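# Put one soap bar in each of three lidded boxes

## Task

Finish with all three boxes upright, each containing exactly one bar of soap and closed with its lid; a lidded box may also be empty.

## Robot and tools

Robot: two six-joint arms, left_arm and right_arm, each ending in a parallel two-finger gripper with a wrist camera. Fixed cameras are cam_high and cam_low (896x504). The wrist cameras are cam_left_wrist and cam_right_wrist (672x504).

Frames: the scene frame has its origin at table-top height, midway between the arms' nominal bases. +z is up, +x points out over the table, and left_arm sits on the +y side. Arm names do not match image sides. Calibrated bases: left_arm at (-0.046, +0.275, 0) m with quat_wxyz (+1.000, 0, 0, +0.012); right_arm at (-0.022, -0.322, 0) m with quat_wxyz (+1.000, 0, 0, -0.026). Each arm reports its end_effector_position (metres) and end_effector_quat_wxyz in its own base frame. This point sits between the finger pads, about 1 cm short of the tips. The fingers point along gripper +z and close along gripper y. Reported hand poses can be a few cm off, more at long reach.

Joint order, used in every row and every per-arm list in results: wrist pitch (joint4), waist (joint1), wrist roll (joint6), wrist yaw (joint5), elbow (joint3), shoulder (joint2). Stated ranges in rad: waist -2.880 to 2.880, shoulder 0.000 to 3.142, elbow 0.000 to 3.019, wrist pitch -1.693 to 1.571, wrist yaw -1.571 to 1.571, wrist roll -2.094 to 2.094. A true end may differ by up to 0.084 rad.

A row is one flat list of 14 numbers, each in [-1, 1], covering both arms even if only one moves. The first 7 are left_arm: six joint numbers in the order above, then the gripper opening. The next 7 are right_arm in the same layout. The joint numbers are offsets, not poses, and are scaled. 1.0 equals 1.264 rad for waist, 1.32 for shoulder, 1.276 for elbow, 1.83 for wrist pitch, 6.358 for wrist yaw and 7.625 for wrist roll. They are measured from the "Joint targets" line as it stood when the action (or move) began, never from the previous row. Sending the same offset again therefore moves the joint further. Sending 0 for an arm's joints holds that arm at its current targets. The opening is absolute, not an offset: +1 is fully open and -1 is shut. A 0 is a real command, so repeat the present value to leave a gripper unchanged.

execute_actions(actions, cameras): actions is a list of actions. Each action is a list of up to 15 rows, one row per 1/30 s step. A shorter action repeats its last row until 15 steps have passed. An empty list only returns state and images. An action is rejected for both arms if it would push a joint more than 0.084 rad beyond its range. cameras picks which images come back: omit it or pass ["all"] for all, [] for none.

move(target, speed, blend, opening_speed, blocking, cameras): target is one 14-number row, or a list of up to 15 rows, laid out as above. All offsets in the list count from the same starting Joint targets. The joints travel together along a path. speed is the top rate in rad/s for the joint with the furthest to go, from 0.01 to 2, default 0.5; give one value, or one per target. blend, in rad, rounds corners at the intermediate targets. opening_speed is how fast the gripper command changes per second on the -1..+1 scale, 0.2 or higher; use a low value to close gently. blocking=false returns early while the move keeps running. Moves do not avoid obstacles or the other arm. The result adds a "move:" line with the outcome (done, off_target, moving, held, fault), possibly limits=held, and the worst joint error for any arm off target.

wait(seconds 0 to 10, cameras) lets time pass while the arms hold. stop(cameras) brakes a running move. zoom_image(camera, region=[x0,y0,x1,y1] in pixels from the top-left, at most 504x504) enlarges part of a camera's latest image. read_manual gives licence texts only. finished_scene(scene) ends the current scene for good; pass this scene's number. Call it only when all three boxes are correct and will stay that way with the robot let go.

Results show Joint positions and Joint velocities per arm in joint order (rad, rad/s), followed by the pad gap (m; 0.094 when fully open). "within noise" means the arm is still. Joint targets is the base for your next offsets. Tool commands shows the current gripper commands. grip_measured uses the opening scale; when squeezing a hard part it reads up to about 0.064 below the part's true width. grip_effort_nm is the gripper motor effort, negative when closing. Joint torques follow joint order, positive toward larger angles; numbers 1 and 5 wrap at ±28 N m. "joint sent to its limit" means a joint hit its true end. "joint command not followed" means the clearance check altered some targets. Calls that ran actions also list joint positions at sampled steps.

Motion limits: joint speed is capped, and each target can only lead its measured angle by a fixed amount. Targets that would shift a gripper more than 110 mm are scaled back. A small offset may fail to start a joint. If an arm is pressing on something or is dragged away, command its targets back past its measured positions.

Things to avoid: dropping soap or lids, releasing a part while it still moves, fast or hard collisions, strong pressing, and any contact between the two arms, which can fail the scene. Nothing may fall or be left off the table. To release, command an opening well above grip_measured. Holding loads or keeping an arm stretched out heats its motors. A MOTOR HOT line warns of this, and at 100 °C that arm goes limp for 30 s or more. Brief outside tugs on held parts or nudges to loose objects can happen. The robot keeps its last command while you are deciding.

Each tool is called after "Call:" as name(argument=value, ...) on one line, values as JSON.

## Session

Call:
execute_actions(actions=[])

Scene clock: 0.00 s.
left_arm: end_effector_position=(+0.2820, +0.4381, +0.1433) grip_measured=+1.000 grip_effort_nm=n/a end_effector_quat_wxyz=(+0.152, -0.543, +0.653, +0.506) | right_arm: end_effector_position=(+0.3367, +0.3360, +0.3143) grip_measured=+1.000 grip_effort_nm=n/a end_effector_quat_wxyz=(+0.207, -0.617, +0.710, +0.270)
Joint names: [wrist pitch, waist, wrist roll, wrist yaw, elbow, shoulder]
Joint positions: left_arm=[-0.387 0.714 -0.356 -1.023 0.983 1.61 0.094] | right_arm=[-1.176 0.584 -0.726 -0.588 1.338 1.338 0.094]
Joint velocities: within noise
Joint torques (N m): no reading
Motor temperatures (°C): left_arm=[27 28 29 28 36 33 30] | right_arm=[30 32 28 30 44 28 30]
Heat: left arm: hottest elbow 36 °C; right arm: hottest elbow 44 °C.
Joint targets: left_arm=[-0.385 0.714 -0.356 -1.023 1.002 1.614] | right_arm=[-1.174 0.584 -0.726 -0.588 1.364 1.342]
Tool commands: left_gripper/opening=+1.0 right_gripper/opening=+1.0

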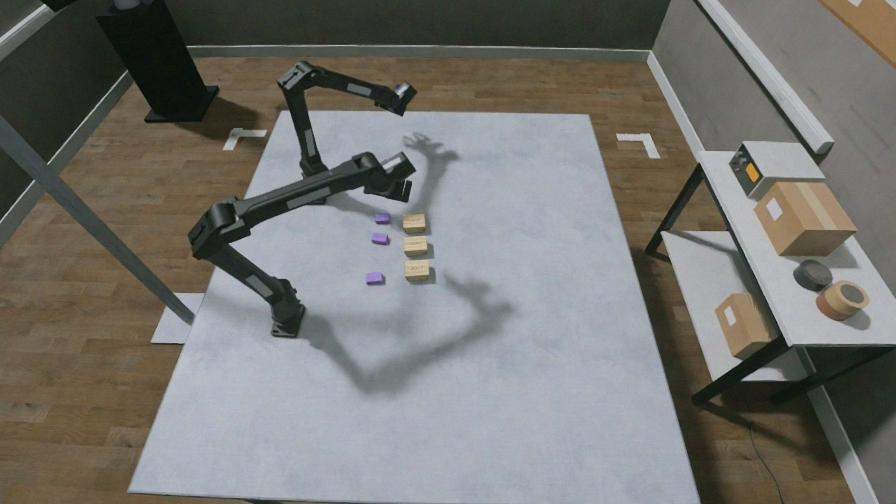

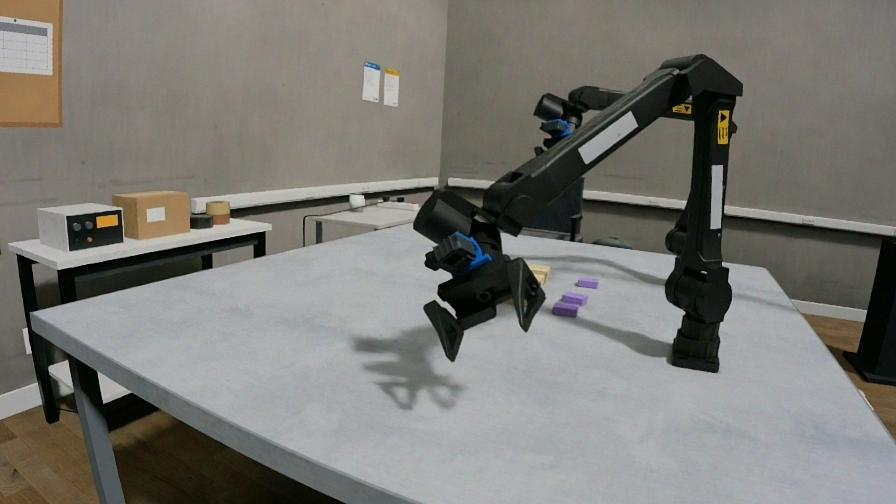

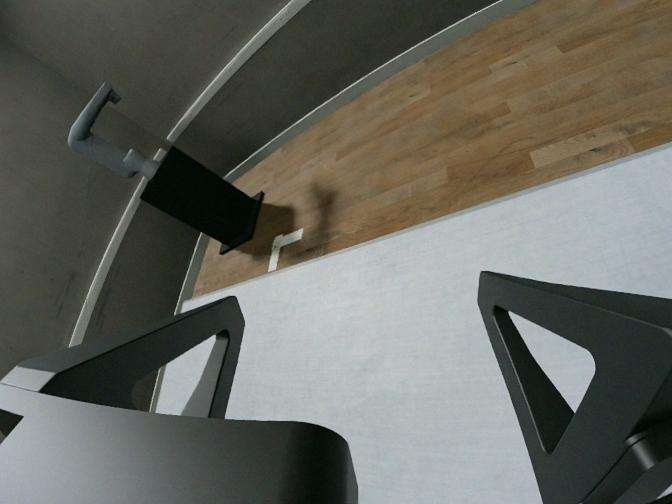

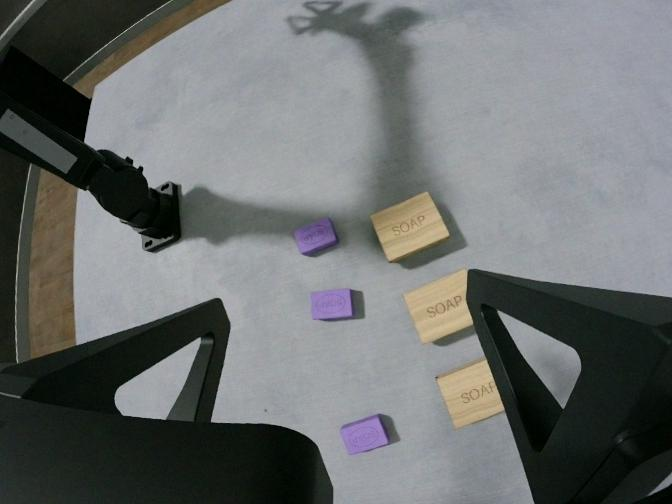

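Call:
move(target=[0,0,0,0,0,0,1,0,-1,0,0,0,0,1], speed=0.9, cameras=[])

Call:
move(target=[-0.670,-0.915,-0.0114,0.161,0.678,0.161,1,0,0,0,0,0,0,1], speed=0.7)

Call:
zoom_image(camera="cam_high", region=[350, 190, 460, 300])

Scene clock: 23.27 s.
left_arm: end_effector_position=(+0.2820, +0.4381, +0.1433) grip_measured=+1.000 grip_effort_nm=-0.002 end_effector_quat_wxyz=(+0.152, -0.543, +0.653, +0.506) | right_arm: end_effector_position=(+0.4211, -0.2212, +0.3143) grip_measured=+1.000 grip_effort_nm=-0.051 end_effector_quat_wxyz=(+0.327, -0.076, +0.937, +0.095)
Joint names: [wrist pitch, waist, wrist roll, wrist yaw, elbow, shoulder]
Joint positions: left_arm=[-0.387 0.714 -0.356 -1.023 0.983 1.61 0.094] | right_arm=[-1.176 -0.684 -0.726 -0.588 1.338 1.338 0.094]
Joint velocities: within noise
Joint torques (N m): left_arm=[1.95 -1.55 -0.11 -0.57 10.85 -15.85] | right_arm=[1.05 0.44 -0.01 -0.64 12.59 -10.7]
Motor temperatures (°C): left_arm=[27 28 29 28 40 35 30] | right_arm=[30 32 28 30 50 29 30]
Heat: left arm: hottest elbow 40 °C; right arm: hottest elbow 50 °C.
Joint targets: left_arm=[-0.385 0.714 -0.356 -1.023 1.002 1.614] | right_arm=[-1.174 -0.680 -0.726 -0.588 1.364 1.342]
move: done
No camera images: "cameras" was empty.

Scene clock: 25.83 s.
left_arm: end_effector_position=(+0.4963, -0.2410, +0.2463) grip_measured=+1.000 grip_effort_nm=-0.017 end_effector_quat_wxyz=(-0.004, +0.012, +1.000, +0.003) | right_arm: end_effector_position=(+0.4211, -0.2212, +0.3143) grip_measured=+1.000 grip_effort_nm=-0.046 end_effector_quat_wxyz=(+0.327, -0.076, +0.937, +0.095)
Joint names: [wrist pitch, waist, wrist roll, wrist yaw, elbow, shoulder]
Joint positions: left_arm=[-1.6 -0.452 -0.428 -0.003 1.815 1.795 0.094] | right_arm=[-1.176 -0.684 -0.726 -0.588 1.338 1.338 0.094]
Joint velocities: within noise
Joint torques (N m): left_arm=[0.8 -0.85 -0.19 0.05 14.95 -17.9] | right_arm=[1.05 0.44 -0.01 -0.64 12.57 -10.64]
Motor temperatures (°C): left_arm=[27 28 29 28 40 35 30] | right_arm=[30 32 28 30 50 29 30]
Heat: left arm: hottest elbow 40 °C; right arm: hottest elbow 50 °C.
Joint targets: left_arm=[-1.612 -0.442 -0.443 0.001 1.867 1.826] | right_arm=[-1.174 -0.680 -0.726 -0.588 1.364 1.342]
move: off_target (left_arm); left_arm: the elbow is farthest, 0.052 rad from its target

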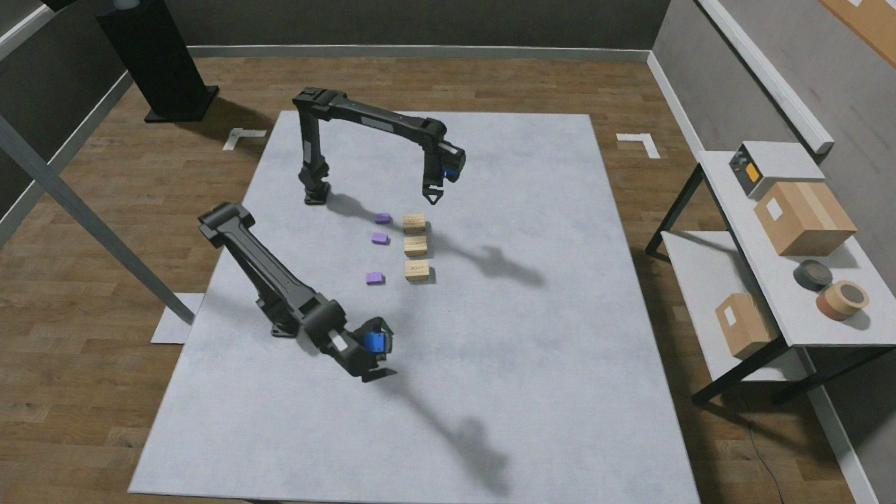

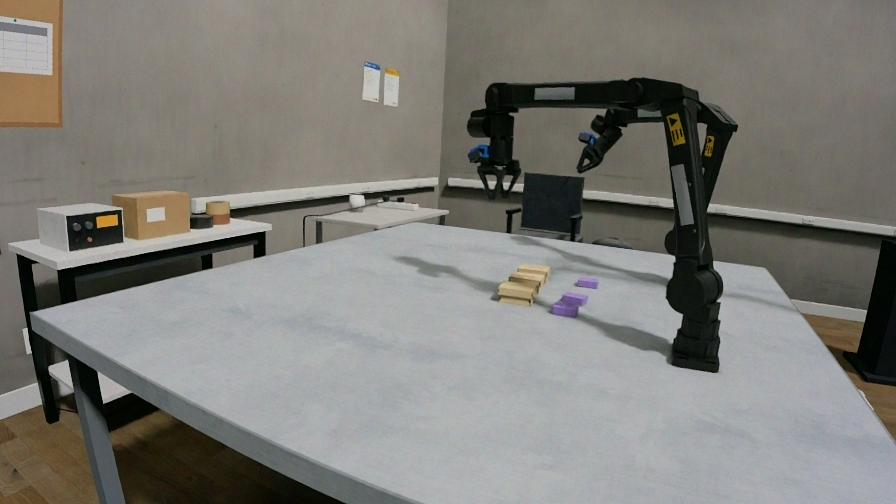

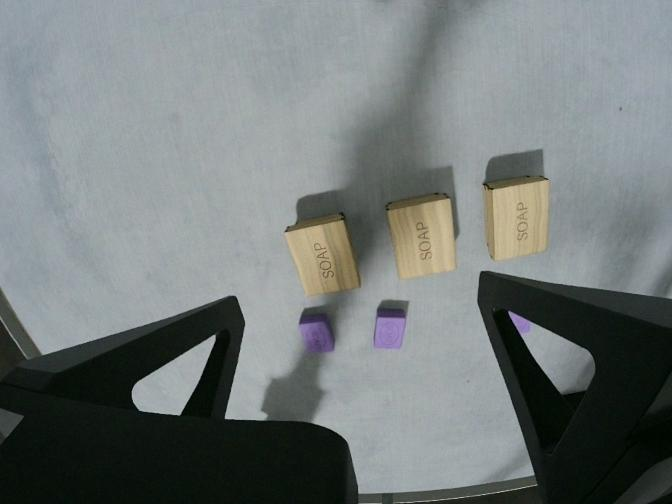

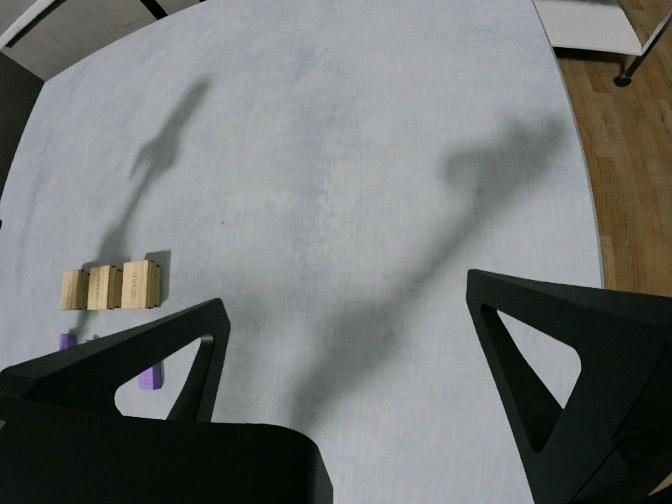

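Scaled by 4.582 from the camera's 896x504 image, which has a finer 1280x720 frame.

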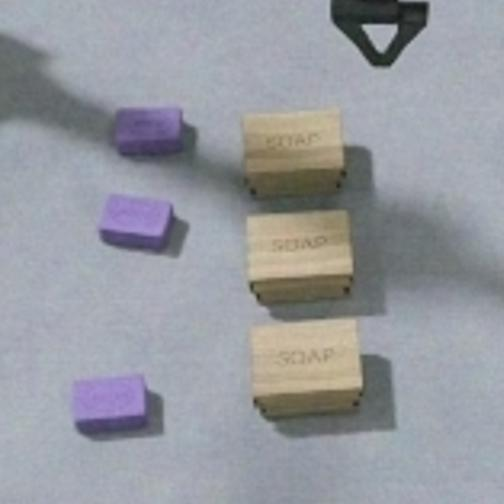

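Call:
move(target=[0.2093,0,-0.0195,0,-0.4487,-0.1435,1,0,0,0,0,0,0,1], speed=0.5, cameras=["cam_left_wrist"])

Scene clock: 78.77 s.
left_arm: end_effector_position=(+0.4274, -0.2075, +0.1253) grip_measured=+1.000 grip_effort_nm=-0.012 end_effector_quat_wxyz=(-0.008, -0.062, +0.998, +0.006) | right_arm: end_effector_position=(+0.4211, -0.2212, +0.3143) grip_measured=+1.000 grip_effort_nm=-0.051 end_effector_quat_wxyz=(+0.327, -0.076, +0.937, +0.095)
Joint names: [wrist pitch, waist, wrist roll, wrist yaw, elbow, shoulder]
Joint positions: left_arm=[-1.241 -0.452 -0.577 -0.003 1.305 1.655 0.094] | right_arm=[-1.176 -0.684 -0.726 -0.588 1.338 1.338 0.094]
Joint velocities: within noise
Joint torques (N m): left_arm=[1.57 -0.91 -0.21 0.04 8.58 -19.02] | right_arm=[1.06 0.44 0 -0.65 12.59 -10.7]
Motor temperatures (°C): left_arm=[27 28 29 28 45 37 30] | right_arm=[30 32 28 30 55 29 30]
Heat: left arm: hottest elbow 45 °C; right arm: hottest elbow 55 °C.
Joint targets: left_arm=[-1.228 -0.442 -0.592 0.001 1.295 1.637] | right_arm=[-1.174 -0.680 -0.726 -0.588 1.364 1.342]
move: done
Images, in order (width x height): cam_left_wrist 672x504.

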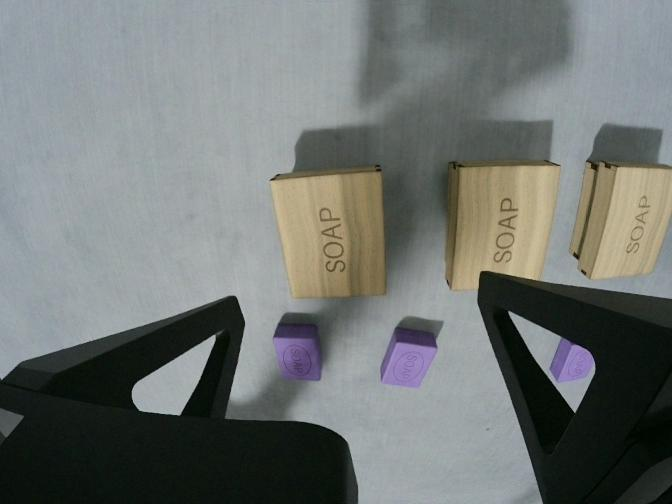

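Call:
move(target=[[0,0.0198,0.0064,0,0,0,1,0,0,0,0,0,0,1],[0.1306,0.0198,0.0064,0,-0.1129,0.0917,1,0,0,0,0,0,0,1]], speed=0.2, blend=0.02, cameras=["cam_left_wrist"])

Scene clock: 101.10 s.
left_arm: end_effector_position=(+0.4278, -0.1940, +0.0401) grip_measured=+1.000 grip_effort_nm=-0.007 end_effector_quat_wxyz=(-0.002, -0.066, +0.998, +0.002) | right_arm: end_effector_position=(+0.4211, -0.2212, +0.3143) grip_measured=+1.000 grip_effort_nm=-0.056 end_effector_quat_wxyz=(+0.327, -0.076, +0.937, +0.095)
Joint names: [wrist pitch, waist, wrist roll, wrist yaw, elbow, shoulder]
Joint positions: left_arm=[-1.002 -0.426 -0.557 -0.002 1.16 1.733 0.094] | right_arm=[-1.176 -0.684 -0.726 -0.588 1.338 1.338 0.094]
Joint velocities: within noise
Joint torques (N m): left_arm=[1.61 -0.91 0.11 0.04 7.72 -15.56] | right_arm=[1.06 0.5 -0.01 -0.65 12.59 -10.7]
Motor temperatures (°C): left_arm=[27 28 29 28 45 38 30] | right_arm=[30 32 28 30 56 29 30]
Heat: left arm: hottest elbow 45 °C; right arm: hottest elbow 56 °C.
Joint targets: left_arm=[-0.989 -0.417 -0.543 0.001 1.151 1.758] | right_arm=[-1.174 -0.680 -0.726 -0.588 1.364 1.342]
move: done
Images, in order (width x height): cam_left_wrist 672x504.

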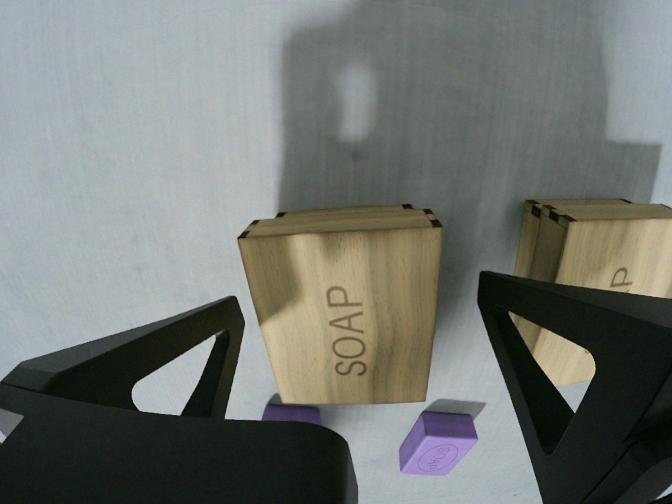

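Call:
move(target=[0,0,0,0,0,0,0.3,0,0,0,0,0,0,1], opening_speed=0.5, cameras=[])

Call:
move(target=[[-0.013,0,0,0,0.043,-0.0227,0.3,0,0,0,0,0,0,1],[-0.1135,0,0,0,0.16,-0.095,0.3,0,0,0,0,0,0,1]], speed=0.15, blend=0.01)

Call:
zoom_image(camera="cam_high", region=[360, 190, 460, 290])

Scene clock: 117.63 s.
left_arm: end_effector_position=(+0.4279, -0.1941, +0.0401) grip_measured=+0.384 grip_effort_nm=-0.989 end_effector_quat_wxyz=(-0.001, -0.065, +0.998, +0.002) | right_arm: end_effector_position=(+0.4211, -0.2212, +0.3143) grip_measured=+1.000 grip_effort_nm=-0.056 end_effector_quat_wxyz=(+0.327, -0.076, +0.937, +0.095)
Joint names: [wrist pitch, waist, wrist roll, wrist yaw, elbow, shoulder]
Joint positions: left_arm=[-1.002 -0.426 -0.557 -0.002 1.16 1.733 0.065] | right_arm=[-1.176 -0.684 -0.726 -0.588 1.338 1.338 0.094]
Joint velocities: within noise
Joint torques (N m): left_arm=[1.58 -0.97 0.1 0.04 7.73 -15.56] | right_arm=[1.05 0.5 -0.01 -0.65 12.59 -10.7]
Motor temperatures (°C): left_arm=[27 28 29 28 44 36 30] | right_arm=[30 32 28 30 56 30 30]
Heat: left arm: hottest elbow 44 °C; right arm: hottest elbow 56 °C.
Joint targets: left_arm=[-0.989 -0.417 -0.543 0.001 1.151 1.758] | right_arm=[-1.174 -0.680 -0.726 -0.588 1.364 1.342]
move: done
No camera images: "cameras" was empty.

Scene clock: 119.73 s.
left_arm: end_effector_position=(+0.4452, -0.2019, +0.1289) grip_measured=+0.381 grip_effort_nm=-1.038 end_effector_quat_wxyz=(+0.019, -0.065, +0.998, -0.009) | right_arm: end_effector_position=(+0.4211, -0.2212, +0.3143) grip_measured=+1.000 grip_effort_nm=-0.042 end_effector_quat_wxyz=(+0.327, -0.076, +0.937, +0.095)
Joint names: [wrist pitch, waist, wrist roll, wrist yaw, elbow, shoulder]
Joint positions: left_arm=[-1.186 -0.426 -0.557 -0.002 1.305 1.648 0.065] | right_arm=[-1.176 -0.684 -0.726 -0.588 1.338 1.338 0.094]
Joint velocities: within noise
Joint torques (N m): left_arm=[0.76 -0.97 0.1 0.03 14.2 -19.19] | right_arm=[1.05 0.5 0 -0.64 12.59 -10.7]
Motor temperatures (°C): left_arm=[27 28 29 28 44 36 30] | right_arm=[30 32 28 30 56 30 30]
Heat: left arm: hottest elbow 44 °C; right arm: hottest elbow 56 °C.
Joint targets: left_arm=[-1.197 -0.417 -0.543 0.001 1.355 1.632] | right_arm=[-1.174 -0.680 -0.726 -0.588 1.364 1.342]
move: off_target (left_arm); left_arm: the elbow is farthest, 0.050 rad from its target

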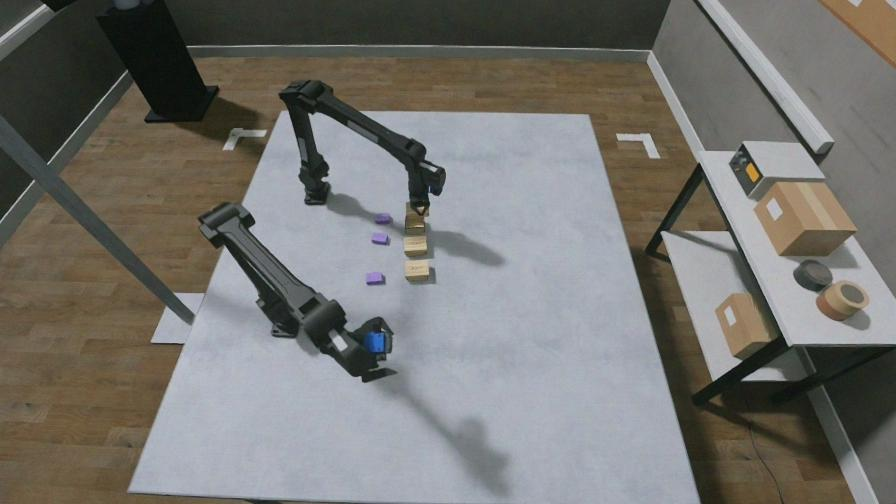

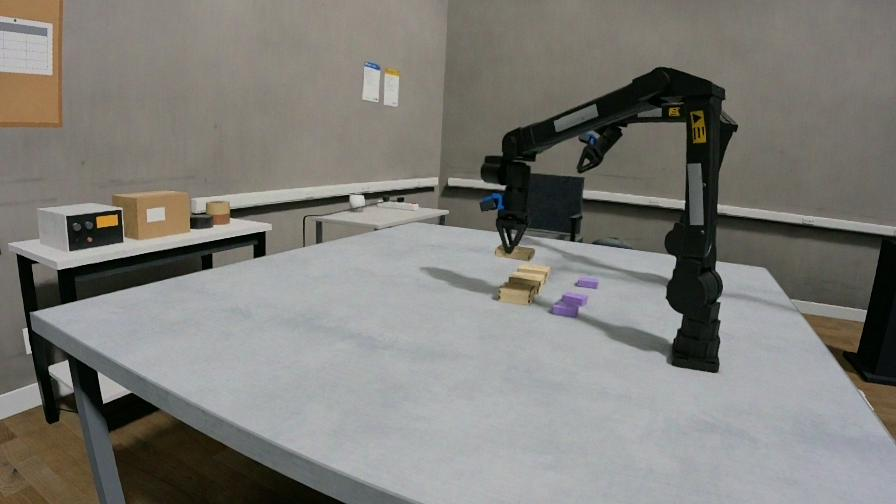

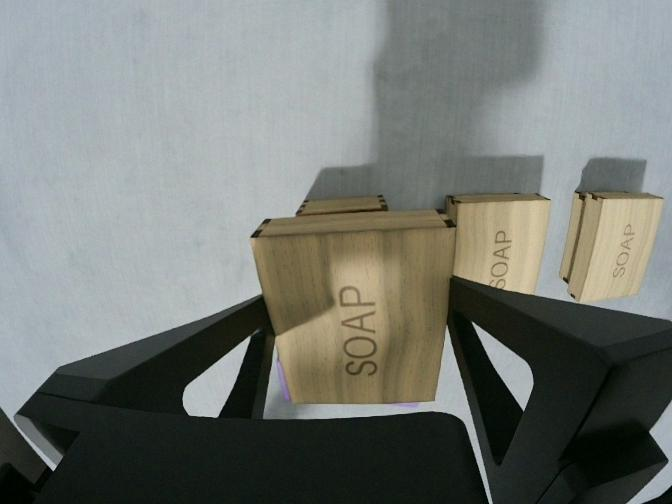

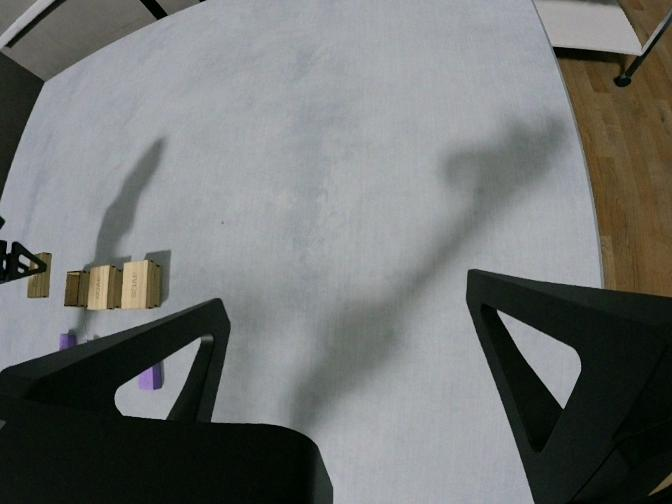

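Scaled by 5.040 from the camera's 896x504 image, which has a finer 1280x720 frame.

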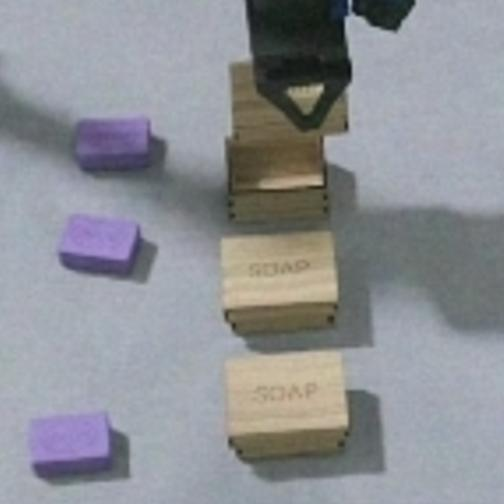

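Call:
move(target=[[-0.0986,0.1717,0.0278,0,0.414,0.337,0.3,0,0,0,0,0,0,1],[0.0077,0.1717,0.0278,0,0.315,0.4083,0.3,0,0,0,0,0,0,1]], speed=[0.5,0.1], blend=0.01)

Call:
zoom_image(camera="cam_low", region=[460, 190, 620, 330])

Scene clock: 145.13 s.
left_arm: end_effector_position=(+0.6263, -0.1275, +0.0281) grip_measured=+0.381 grip_effort_nm=-1.038 end_effector_quat_wxyz=(+0.001, -0.072, +0.997, +0.001) | right_arm: end_effector_position=(+0.4211, -0.2212, +0.3143) grip_measured=+1.000 grip_effort_nm=-0.051 end_effector_quat_wxyz=(+0.327, -0.076, +0.937, +0.095)
Joint names: [wrist pitch, waist, wrist roll, wrist yaw, elbow, shoulder]
Joint positions: left_arm=[-1.196 -0.201 -0.345 -0.002 1.766 2.139 0.065] | right_arm=[-1.176 -0.684 -0.726 -0.588 1.338 1.338 0.094]
Joint velocities: within noise
Joint torques (N m): left_arm=[1.59 -1.55 0.11 0.03 8.61 -22.42] | right_arm=[1.06 0.44 0 -0.64 12.57 -10.64]
Motor temperatures (°C): left_arm=[27 28 29 28 46 37 31] | right_arm=[30 32 28 30 57 30 30]
Heat: left arm: hottest elbow 46 °C; right arm: hottest elbow 57 °C.
Joint targets: left_arm=[-1.183 -0.200 -0.331 0.001 1.757 2.171] | right_arm=[-1.174 -0.680 -0.726 -0.588 1.364 1.342]
move: done

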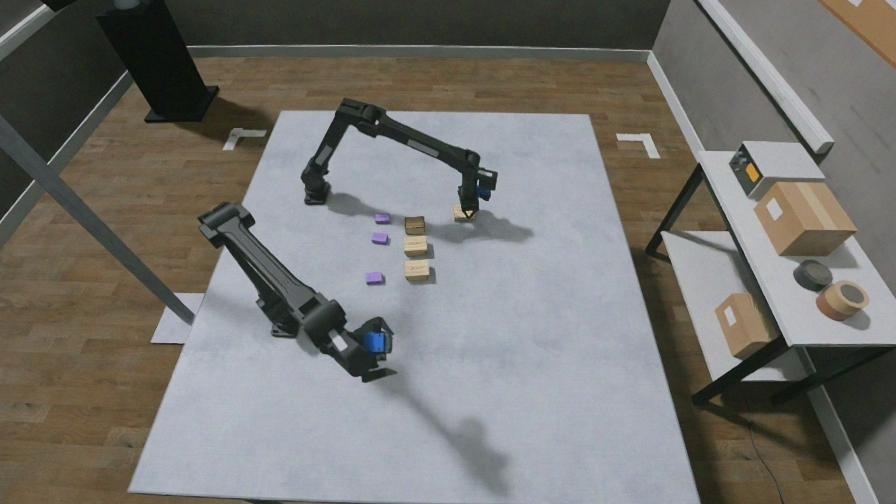

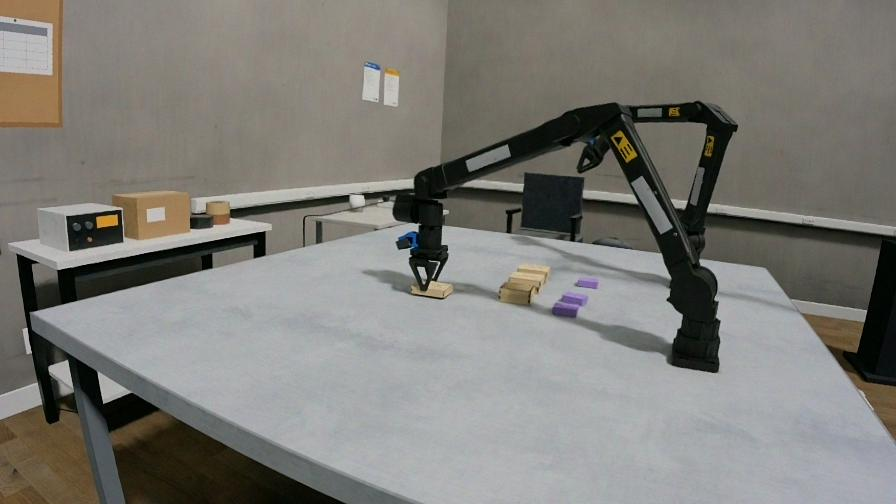

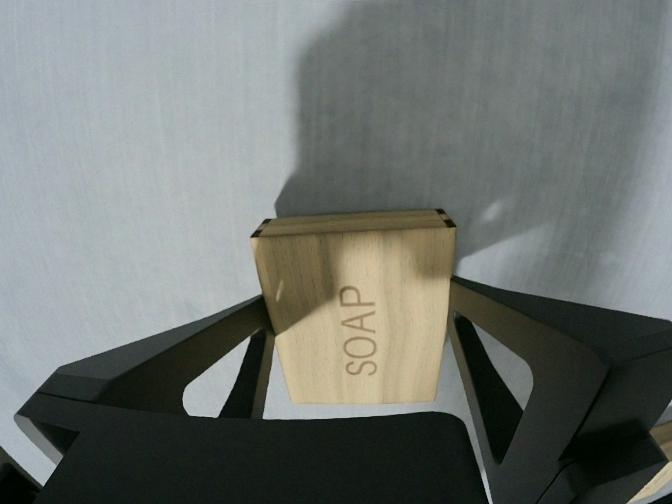

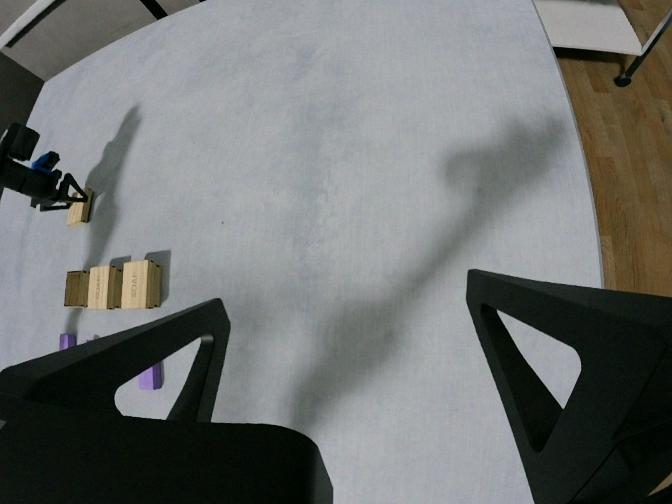

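Scaled by 3.150 from the camera's 896x504 image, which has a finer 1280x720 frame.

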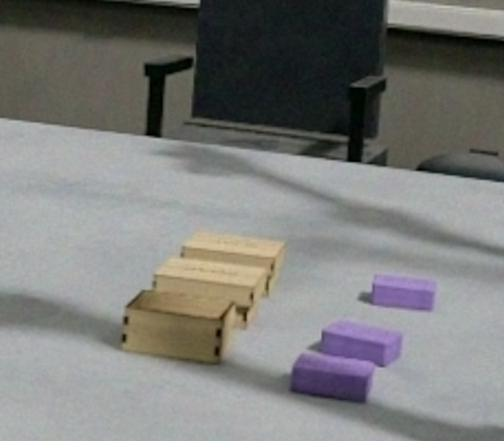

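Call:
move(target=[[0,0,0,0,0,0.0053,0.3,0,0,0,0,0,0,1],[0,0,0,0,0,0.0053,1,0,0,0,0,0,0,1]], speed=0.05, opening_speed=0.8, cameras=[])

Call:
move(target=[[-0.013,0,0,0,0.043,-0.0227,1,0,0,0,0,0,0,1],[-0.1062,0,0,0,0.12,-0.0766,1,0,0,0,0,0,0,1],[0.0219,-0.2373,-0.0386,0,-0.6756,-0.648,1,0,0,0,0,0,0,1]], speed=[0.15,0.3,0.7], blend=0.02, cameras=["cam_left_wrist","cam_high"])

Scene clock: 172.53 s.
left_arm: end_effector_position=(+0.6260, -0.1274, +0.0255) grip_measured=+0.997 grip_effort_nm=0.139 end_effector_quat_wxyz=(+0.000, -0.072, +0.997, +0.001) | right_arm: end_effector_position=(+0.4211, -0.2212, +0.3143) grip_measured=+1.000 grip_effort_nm=-0.051 end_effector_quat_wxyz=(+0.327, -0.076, +0.937, +0.095)
Joint names: [wrist pitch, waist, wrist roll, wrist yaw, elbow, shoulder]
Joint positions: left_arm=[-1.195 -0.201 -0.345 -0.002 1.766 2.143 0.094] | right_arm=[-1.176 -0.684 -0.726 -0.588 1.338 1.338 0.094]
Joint velocities: within noise
Joint torques (N m): left_arm=[1.58 -1.55 0.1 0.03 8.58 -22.42] | right_arm=[1.06 0.44 0 -0.65 12.57 -10.7]
Motor temperatures (°C): left_arm=[27 28 29 28 46 37 31] | right_arm=[30 32 28 31 57 30 30]
Heat: left arm: hottest elbow 46 °C; right arm: hottest elbow 57 °C.
Joint targets: left_arm=[-1.183 -0.200 -0.331 0.001 1.757 2.178] | right_arm=[-1.174 -0.680 -0.726 -0.588 1.364 1.342]
move: done
No camera images: "cameras" was empty.

Scene clock: 175.70 s.
left_arm: end_effector_position=(+0.3027, -0.1618, +0.1093) grip_measured=+0.997 grip_effort_nm=0.129 end_effector_quat_wxyz=(-0.006, -0.060, +0.998, +0.005) | right_arm: end_effector_position=(+0.4211, -0.2212, +0.3143) grip_measured=+1.000 grip_effort_nm=-0.056 end_effector_quat_wxyz=(+0.327, -0.076, +0.937, +0.095)
Joint names: [wrist pitch, waist, wrist roll, wrist yaw, elbow, shoulder]
Joint positions: left_arm=[-1.155 -0.49 -0.61 -0.002 0.906 1.336 0.094] | right_arm=[-1.176 -0.684 -0.726 -0.588 1.338 1.338 0.094]
Joint velocities: within noise
Joint torques (N m): left_arm=[1.61 -2.37 -0.23 0.01 8.18 -12.4] | right_arm=[1.05 0.44 -0.01 -0.65 12.57 -10.7]
Motor temperatures (°C): left_arm=[27 28 29 28 46 37 31] | right_arm=[30 32 28 31 57 30 30]
Heat: left arm: hottest elbow 46 °C; right arm: hottest elbow 57 °C.
Joint targets: left_arm=[-1.143 -0.500 -0.625 0.001 0.895 1.323] | right_arm=[-1.174 -0.680 -0.726 -0.588 1.364 1.342]
move: done
Images, in order (width x height): cam_high 896x504, cam_left_wrist 672x504.

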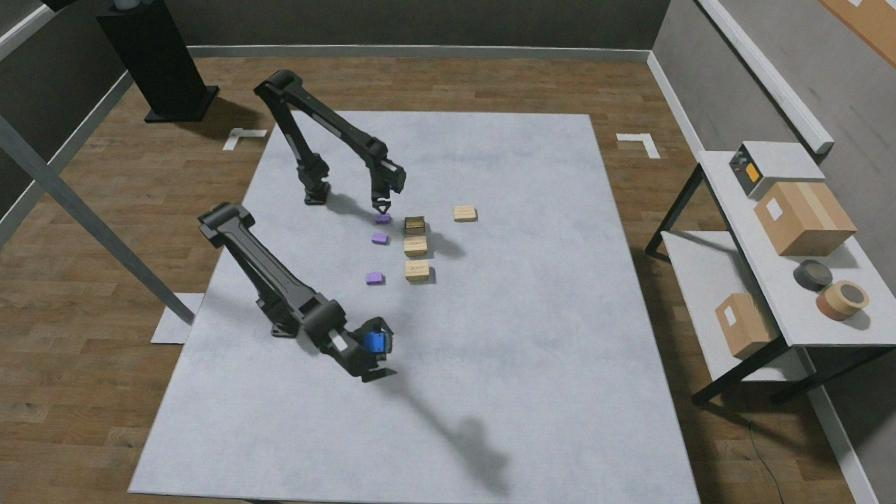

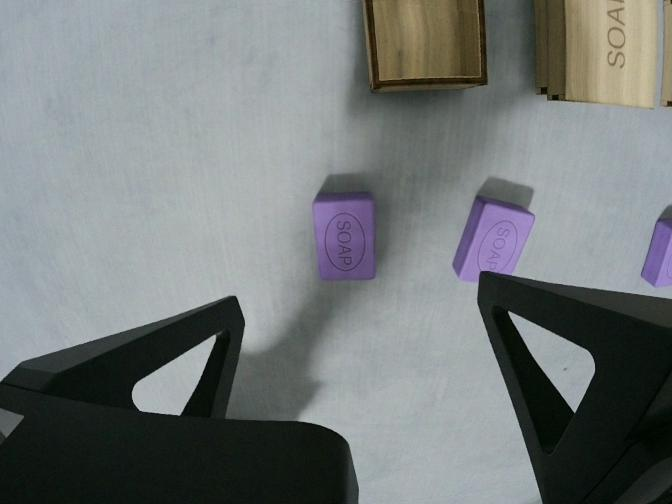

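Call:
move(target=[[0.1492,0,0.0111,0,-0.1121,0.1182,1,0,0,0,0,0,0,1],[0.1492,0,0.0111,0,-0.1121,0.1182,-0.35,0,0,0,0,0,0,1]], speed=0.25, opening_speed=0.7, cameras=["cam_left_wrist"])

Scene clock: 196.83 s.
left_arm: end_effector_position=(+0.2971, -0.1588, +0.0226) grip_measured=-0.207 grip_effort_nm=-1.004 end_effector_quat_wxyz=(-0.004, -0.032, +0.999, +0.004) | right_arm: end_effector_position=(+0.4211, -0.2212, +0.3143) grip_measured=+1.000 grip_effort_nm=-0.051 end_effector_quat_wxyz=(+0.327, -0.076, +0.937, +0.095)
Joint names: [wrist pitch, waist, wrist roll, wrist yaw, elbow, shoulder]
Joint positions: left_arm=[-0.882 -0.49 -0.555 -0.002 0.76 1.46 0.037] | right_arm=[-1.176 -0.684 -0.726 -0.588 1.338 1.338 0.094]
Joint velocities: within noise
Joint torques (N m): left_arm=[1.57 -2.32 0.1 0.02 7.04 -9.99] | right_arm=[1.06 0.5 0 -0.65 12.59 -10.7]
Motor temperatures (°C): left_arm=[27 28 29 28 44 37 30] | right_arm=[30 32 28 31 57 30 30]
Heat: left arm: hottest elbow 44 °C; right arm: hottest elbow 57 °C.
Joint targets: left_arm=[-0.870 -0.500 -0.541 0.001 0.752 1.479] | right_arm=[-1.174 -0.680 -0.726 -0.588 1.364 1.342]
move: done
Images, in order (width x height): cam_left_wrist 672x504.

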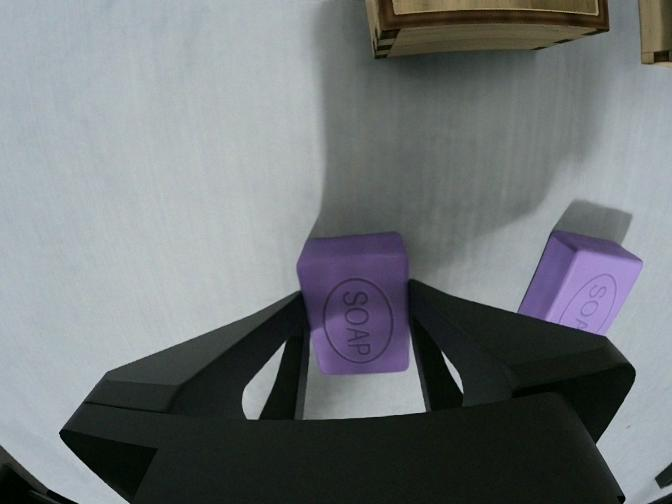

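Call:
move(target=[[-0.013,0,0,0,0.043,-0.0227,-0.35,0,0,0,0,0,0,1],[-0.1557,0,0,0,0.1513,-0.128,-0.35,0,0,0,0,0,0,1],[-0.1528,0.0665,0,0,0.3779,0.1338,-0.35,0,0,0,0,0,0,1]], speed=[0.15,0.3,0.4], blend=0.01, cameras=["cam_left_wrist"])

Call:
zoom_image(camera="cam_high", region=[360, 190, 460, 290])

Scene clock: 218.17 s.
left_arm: end_effector_position=(+0.4106, -0.1865, +0.0909) grip_measured=-0.209 grip_effort_nm=-1.043 end_effector_quat_wxyz=(-0.011, -0.064, +0.998, +0.007) | right_arm: end_effector_position=(+0.4211, -0.2212, +0.3143) grip_measured=+1.000 grip_effort_nm=-0.051 end_effector_quat_wxyz=(+0.327, -0.076, +0.937, +0.095)
Joint names: [wrist pitch, waist, wrist roll, wrist yaw, elbow, shoulder]
Joint positions: left_arm=[-1.143 -0.426 -0.555 -0.002 1.181 1.635 0.037] | right_arm=[-1.176 -0.684 -0.726 -0.588 1.338 1.338 0.094]
Joint velocities: within noise
Joint torques (N m): left_arm=[0.76 -0.85 0.1 0.02 13.93 -14.33] | right_arm=[1.05 0.44 -0.01 -0.65 12.57 -10.7]
Motor temperatures (°C): left_arm=[27 28 29 28 43 36 31] | right_arm=[30 32 28 31 57 30 30]
Heat: left arm: hottest elbow 43 °C; right arm: hottest elbow 57 °C.
Joint targets: left_arm=[-1.150 -0.416 -0.541 0.001 1.234 1.656] | right_arm=[-1.174 -0.680 -0.726 -0.588 1.364 1.342]
move: off_target (left_arm); left_arm: the elbow is farthest, 0.053 rad from its target
Images, in order (width x height): cam_left_wrist 672x504.

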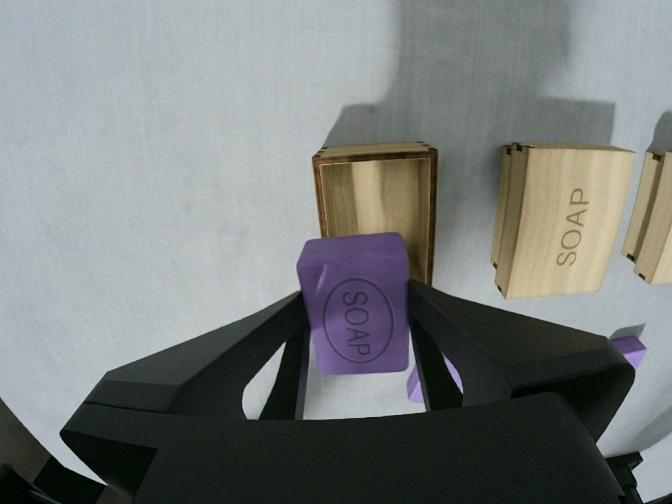

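This scene's latest camera images include none from cam_high. They are from: cam_left_wrist. cam_high's image comes with the result of a call that names it in "cameras".

Call:
move(target=[0.0514,-0.0269,-0.0047,0,-0.0392,0.0508,-0.35,0,0,0,0,0,0,1], speed=0.15, cameras=["cam_left_wrist","cam_high"])

Call:
zoom_image(camera="cam_high", region=[380, 190, 440, 250])

Scene clock: 251.77 s.
left_arm: end_effector_position=(+0.4217, -0.1989, +0.0629) grip_measured=-0.209 grip_effort_nm=-1.038 end_effector_quat_wxyz=(-0.006, -0.061, +0.998, +0.004) | right_arm: end_effector_position=(+0.4211, -0.2212, +0.3143) grip_measured=+1.000 grip_effort_nm=-0.046 end_effector_quat_wxyz=(+0.327, -0.076, +0.937, +0.095)
Joint names: [wrist pitch, waist, wrist roll, wrist yaw, elbow, shoulder]
Joint positions: left_arm=[-1.068 -0.44 -0.562 -0.002 1.182 1.699 0.037] | right_arm=[-1.176 -0.684 -0.726 -0.588 1.338 1.338 0.094]
Joint velocities: within noise
Joint torques (N m): left_arm=[1.57 -2.32 -0.26 0.01 8.96 -15.33] | right_arm=[1.06 0.38 -0.01 -0.64 12.57 -10.7]
Motor temperatures (°C): left_arm=[27 28 29 28 48 35 32] | right_arm=[30 32 28 31 57 30 30]
Heat: left arm: hottest elbow 48 °C; right arm: hottest elbow 57 °C.
Joint targets: left_arm=[-1.056 -0.450 -0.577 0.001 1.184 1.723] | right_arm=[-1.174 -0.680 -0.726 -0.588 1.364 1.342]
move: done
Images, in order (width x height): cam_high 896x504, cam_left_wrist 672x504.

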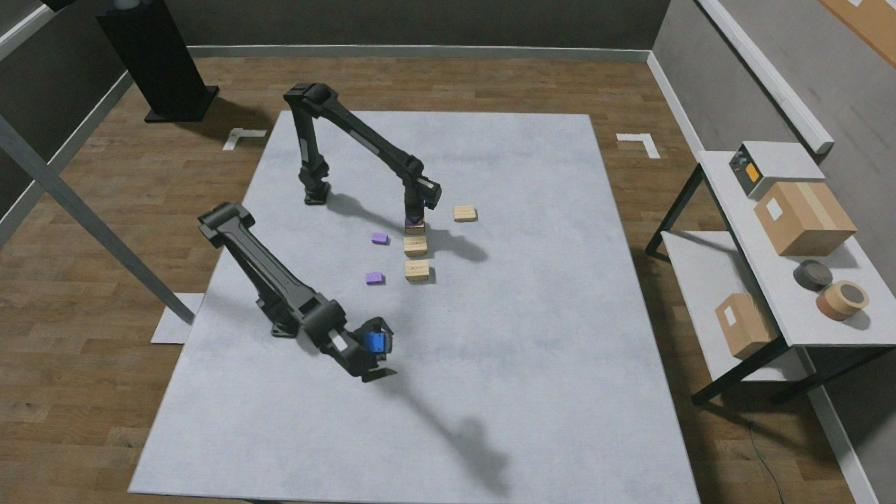

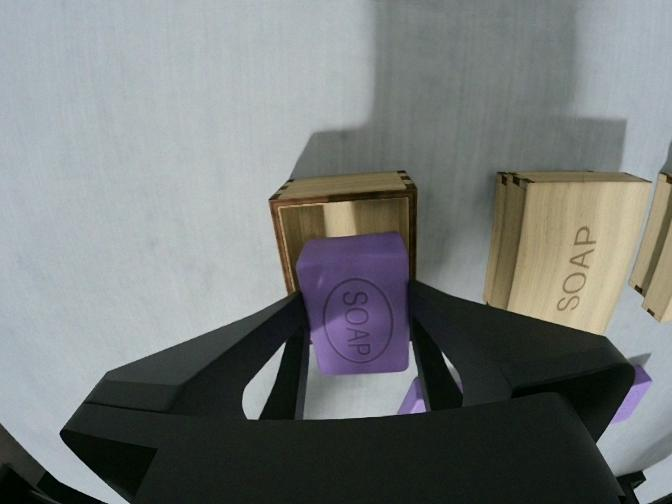

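Scaled by 8.400 from the camera's 896x504 image, which has a finer 1280x720 frame.

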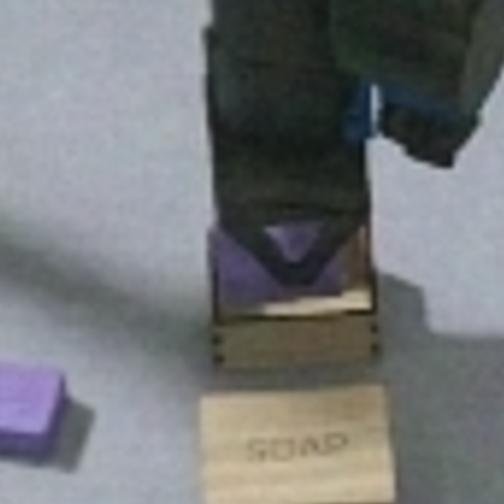

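Call:
move(target=[[0.0169,0,0,0,-0.0008,0.0227,-0.35,0,0,0,0,0,0,1],[0.0393,0,0,0,-0.0149,0.0436,-0.35,0,0,0,0,0,0,1]], speed=0.05, cameras=["cam_left_wrist","cam_high"])

Call:
zoom_image(camera="cam_high", region=[380, 190, 440, 250])

Scene clock: 284.77 s.
left_arm: end_effector_position=(+0.4321, -0.2039, +0.0449) grip_measured=-0.209 grip_effort_nm=-1.038 end_effector_quat_wxyz=(+0.003, -0.061, +0.998, -0.001) | right_arm: end_effector_position=(+0.4211, -0.2212, +0.3143) grip_measured=+1.000 grip_effort_nm=-0.046 end_effector_quat_wxyz=(+0.327, -0.076, +0.937, +0.095)
Joint names: [wrist pitch, waist, wrist roll, wrist yaw, elbow, shoulder]
Joint positions: left_arm=[-1.007 -0.44 -0.562 -0.001 1.181 1.738 0.037] | right_arm=[-1.176 -0.684 -0.726 -0.588 1.338 1.338 0.094]
Joint velocities: within noise
Joint torques (N m): left_arm=[2.11 -2.32 -0.22 0 7.21 -14.27] | right_arm=[1.05 0.44 0 -0.65 12.59 -10.7]
Motor temperatures (°C): left_arm=[27 28 29 28 46 36 32] | right_arm=[30 32 28 31 58 30 30]
Heat: left arm: hottest elbow 46 °C; right arm: hottest elbow 58 °C.
Joint targets: left_arm=[-0.984 -0.450 -0.576 0.001 1.165 1.780] | right_arm=[-1.174 -0.680 -0.726 -0.588 1.364 1.342]
move: off_target (left_arm); left_arm: the shoulder is farthest, 0.042 rad from its target
Images, in order (width x height): cam_high 896x504, cam_left_wrist 672x504.

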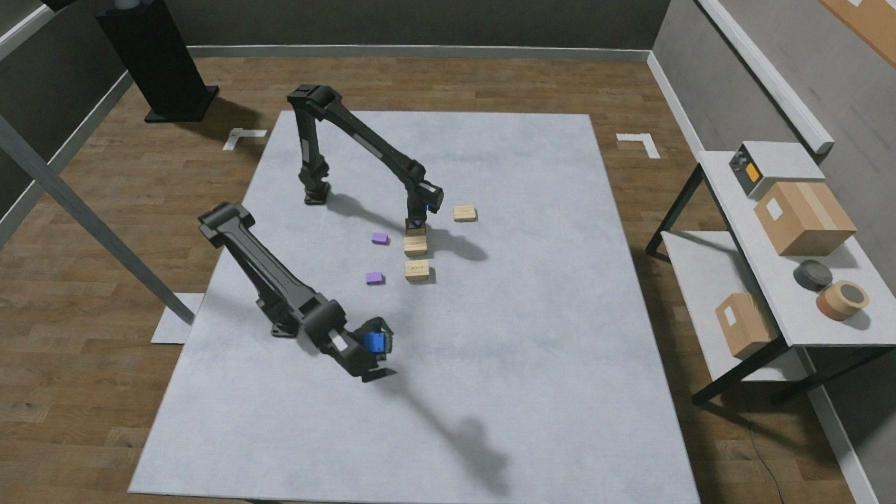

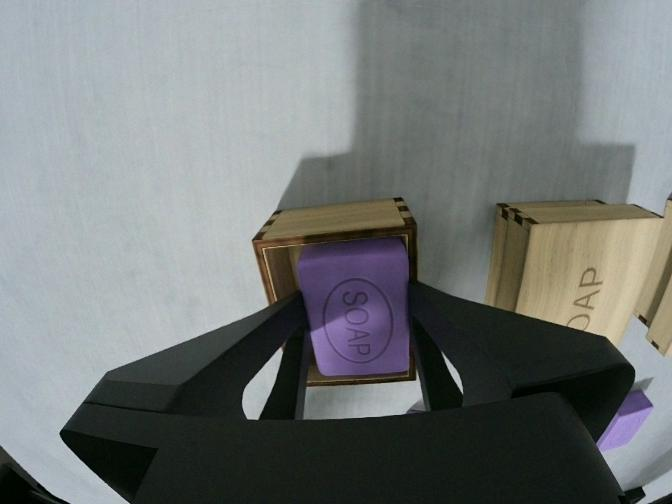

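Scaled by 8.400 from the camera's 896x504 image, which has a finer 1280x720 frame.

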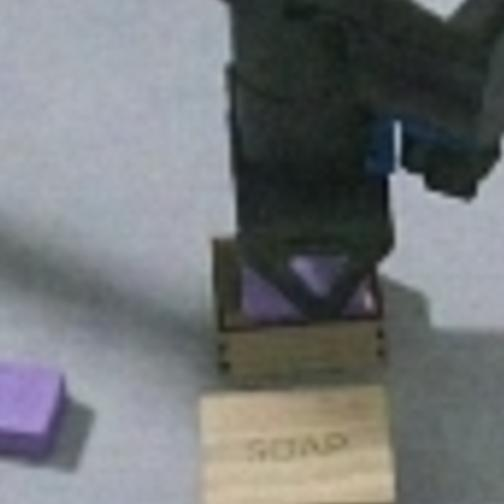

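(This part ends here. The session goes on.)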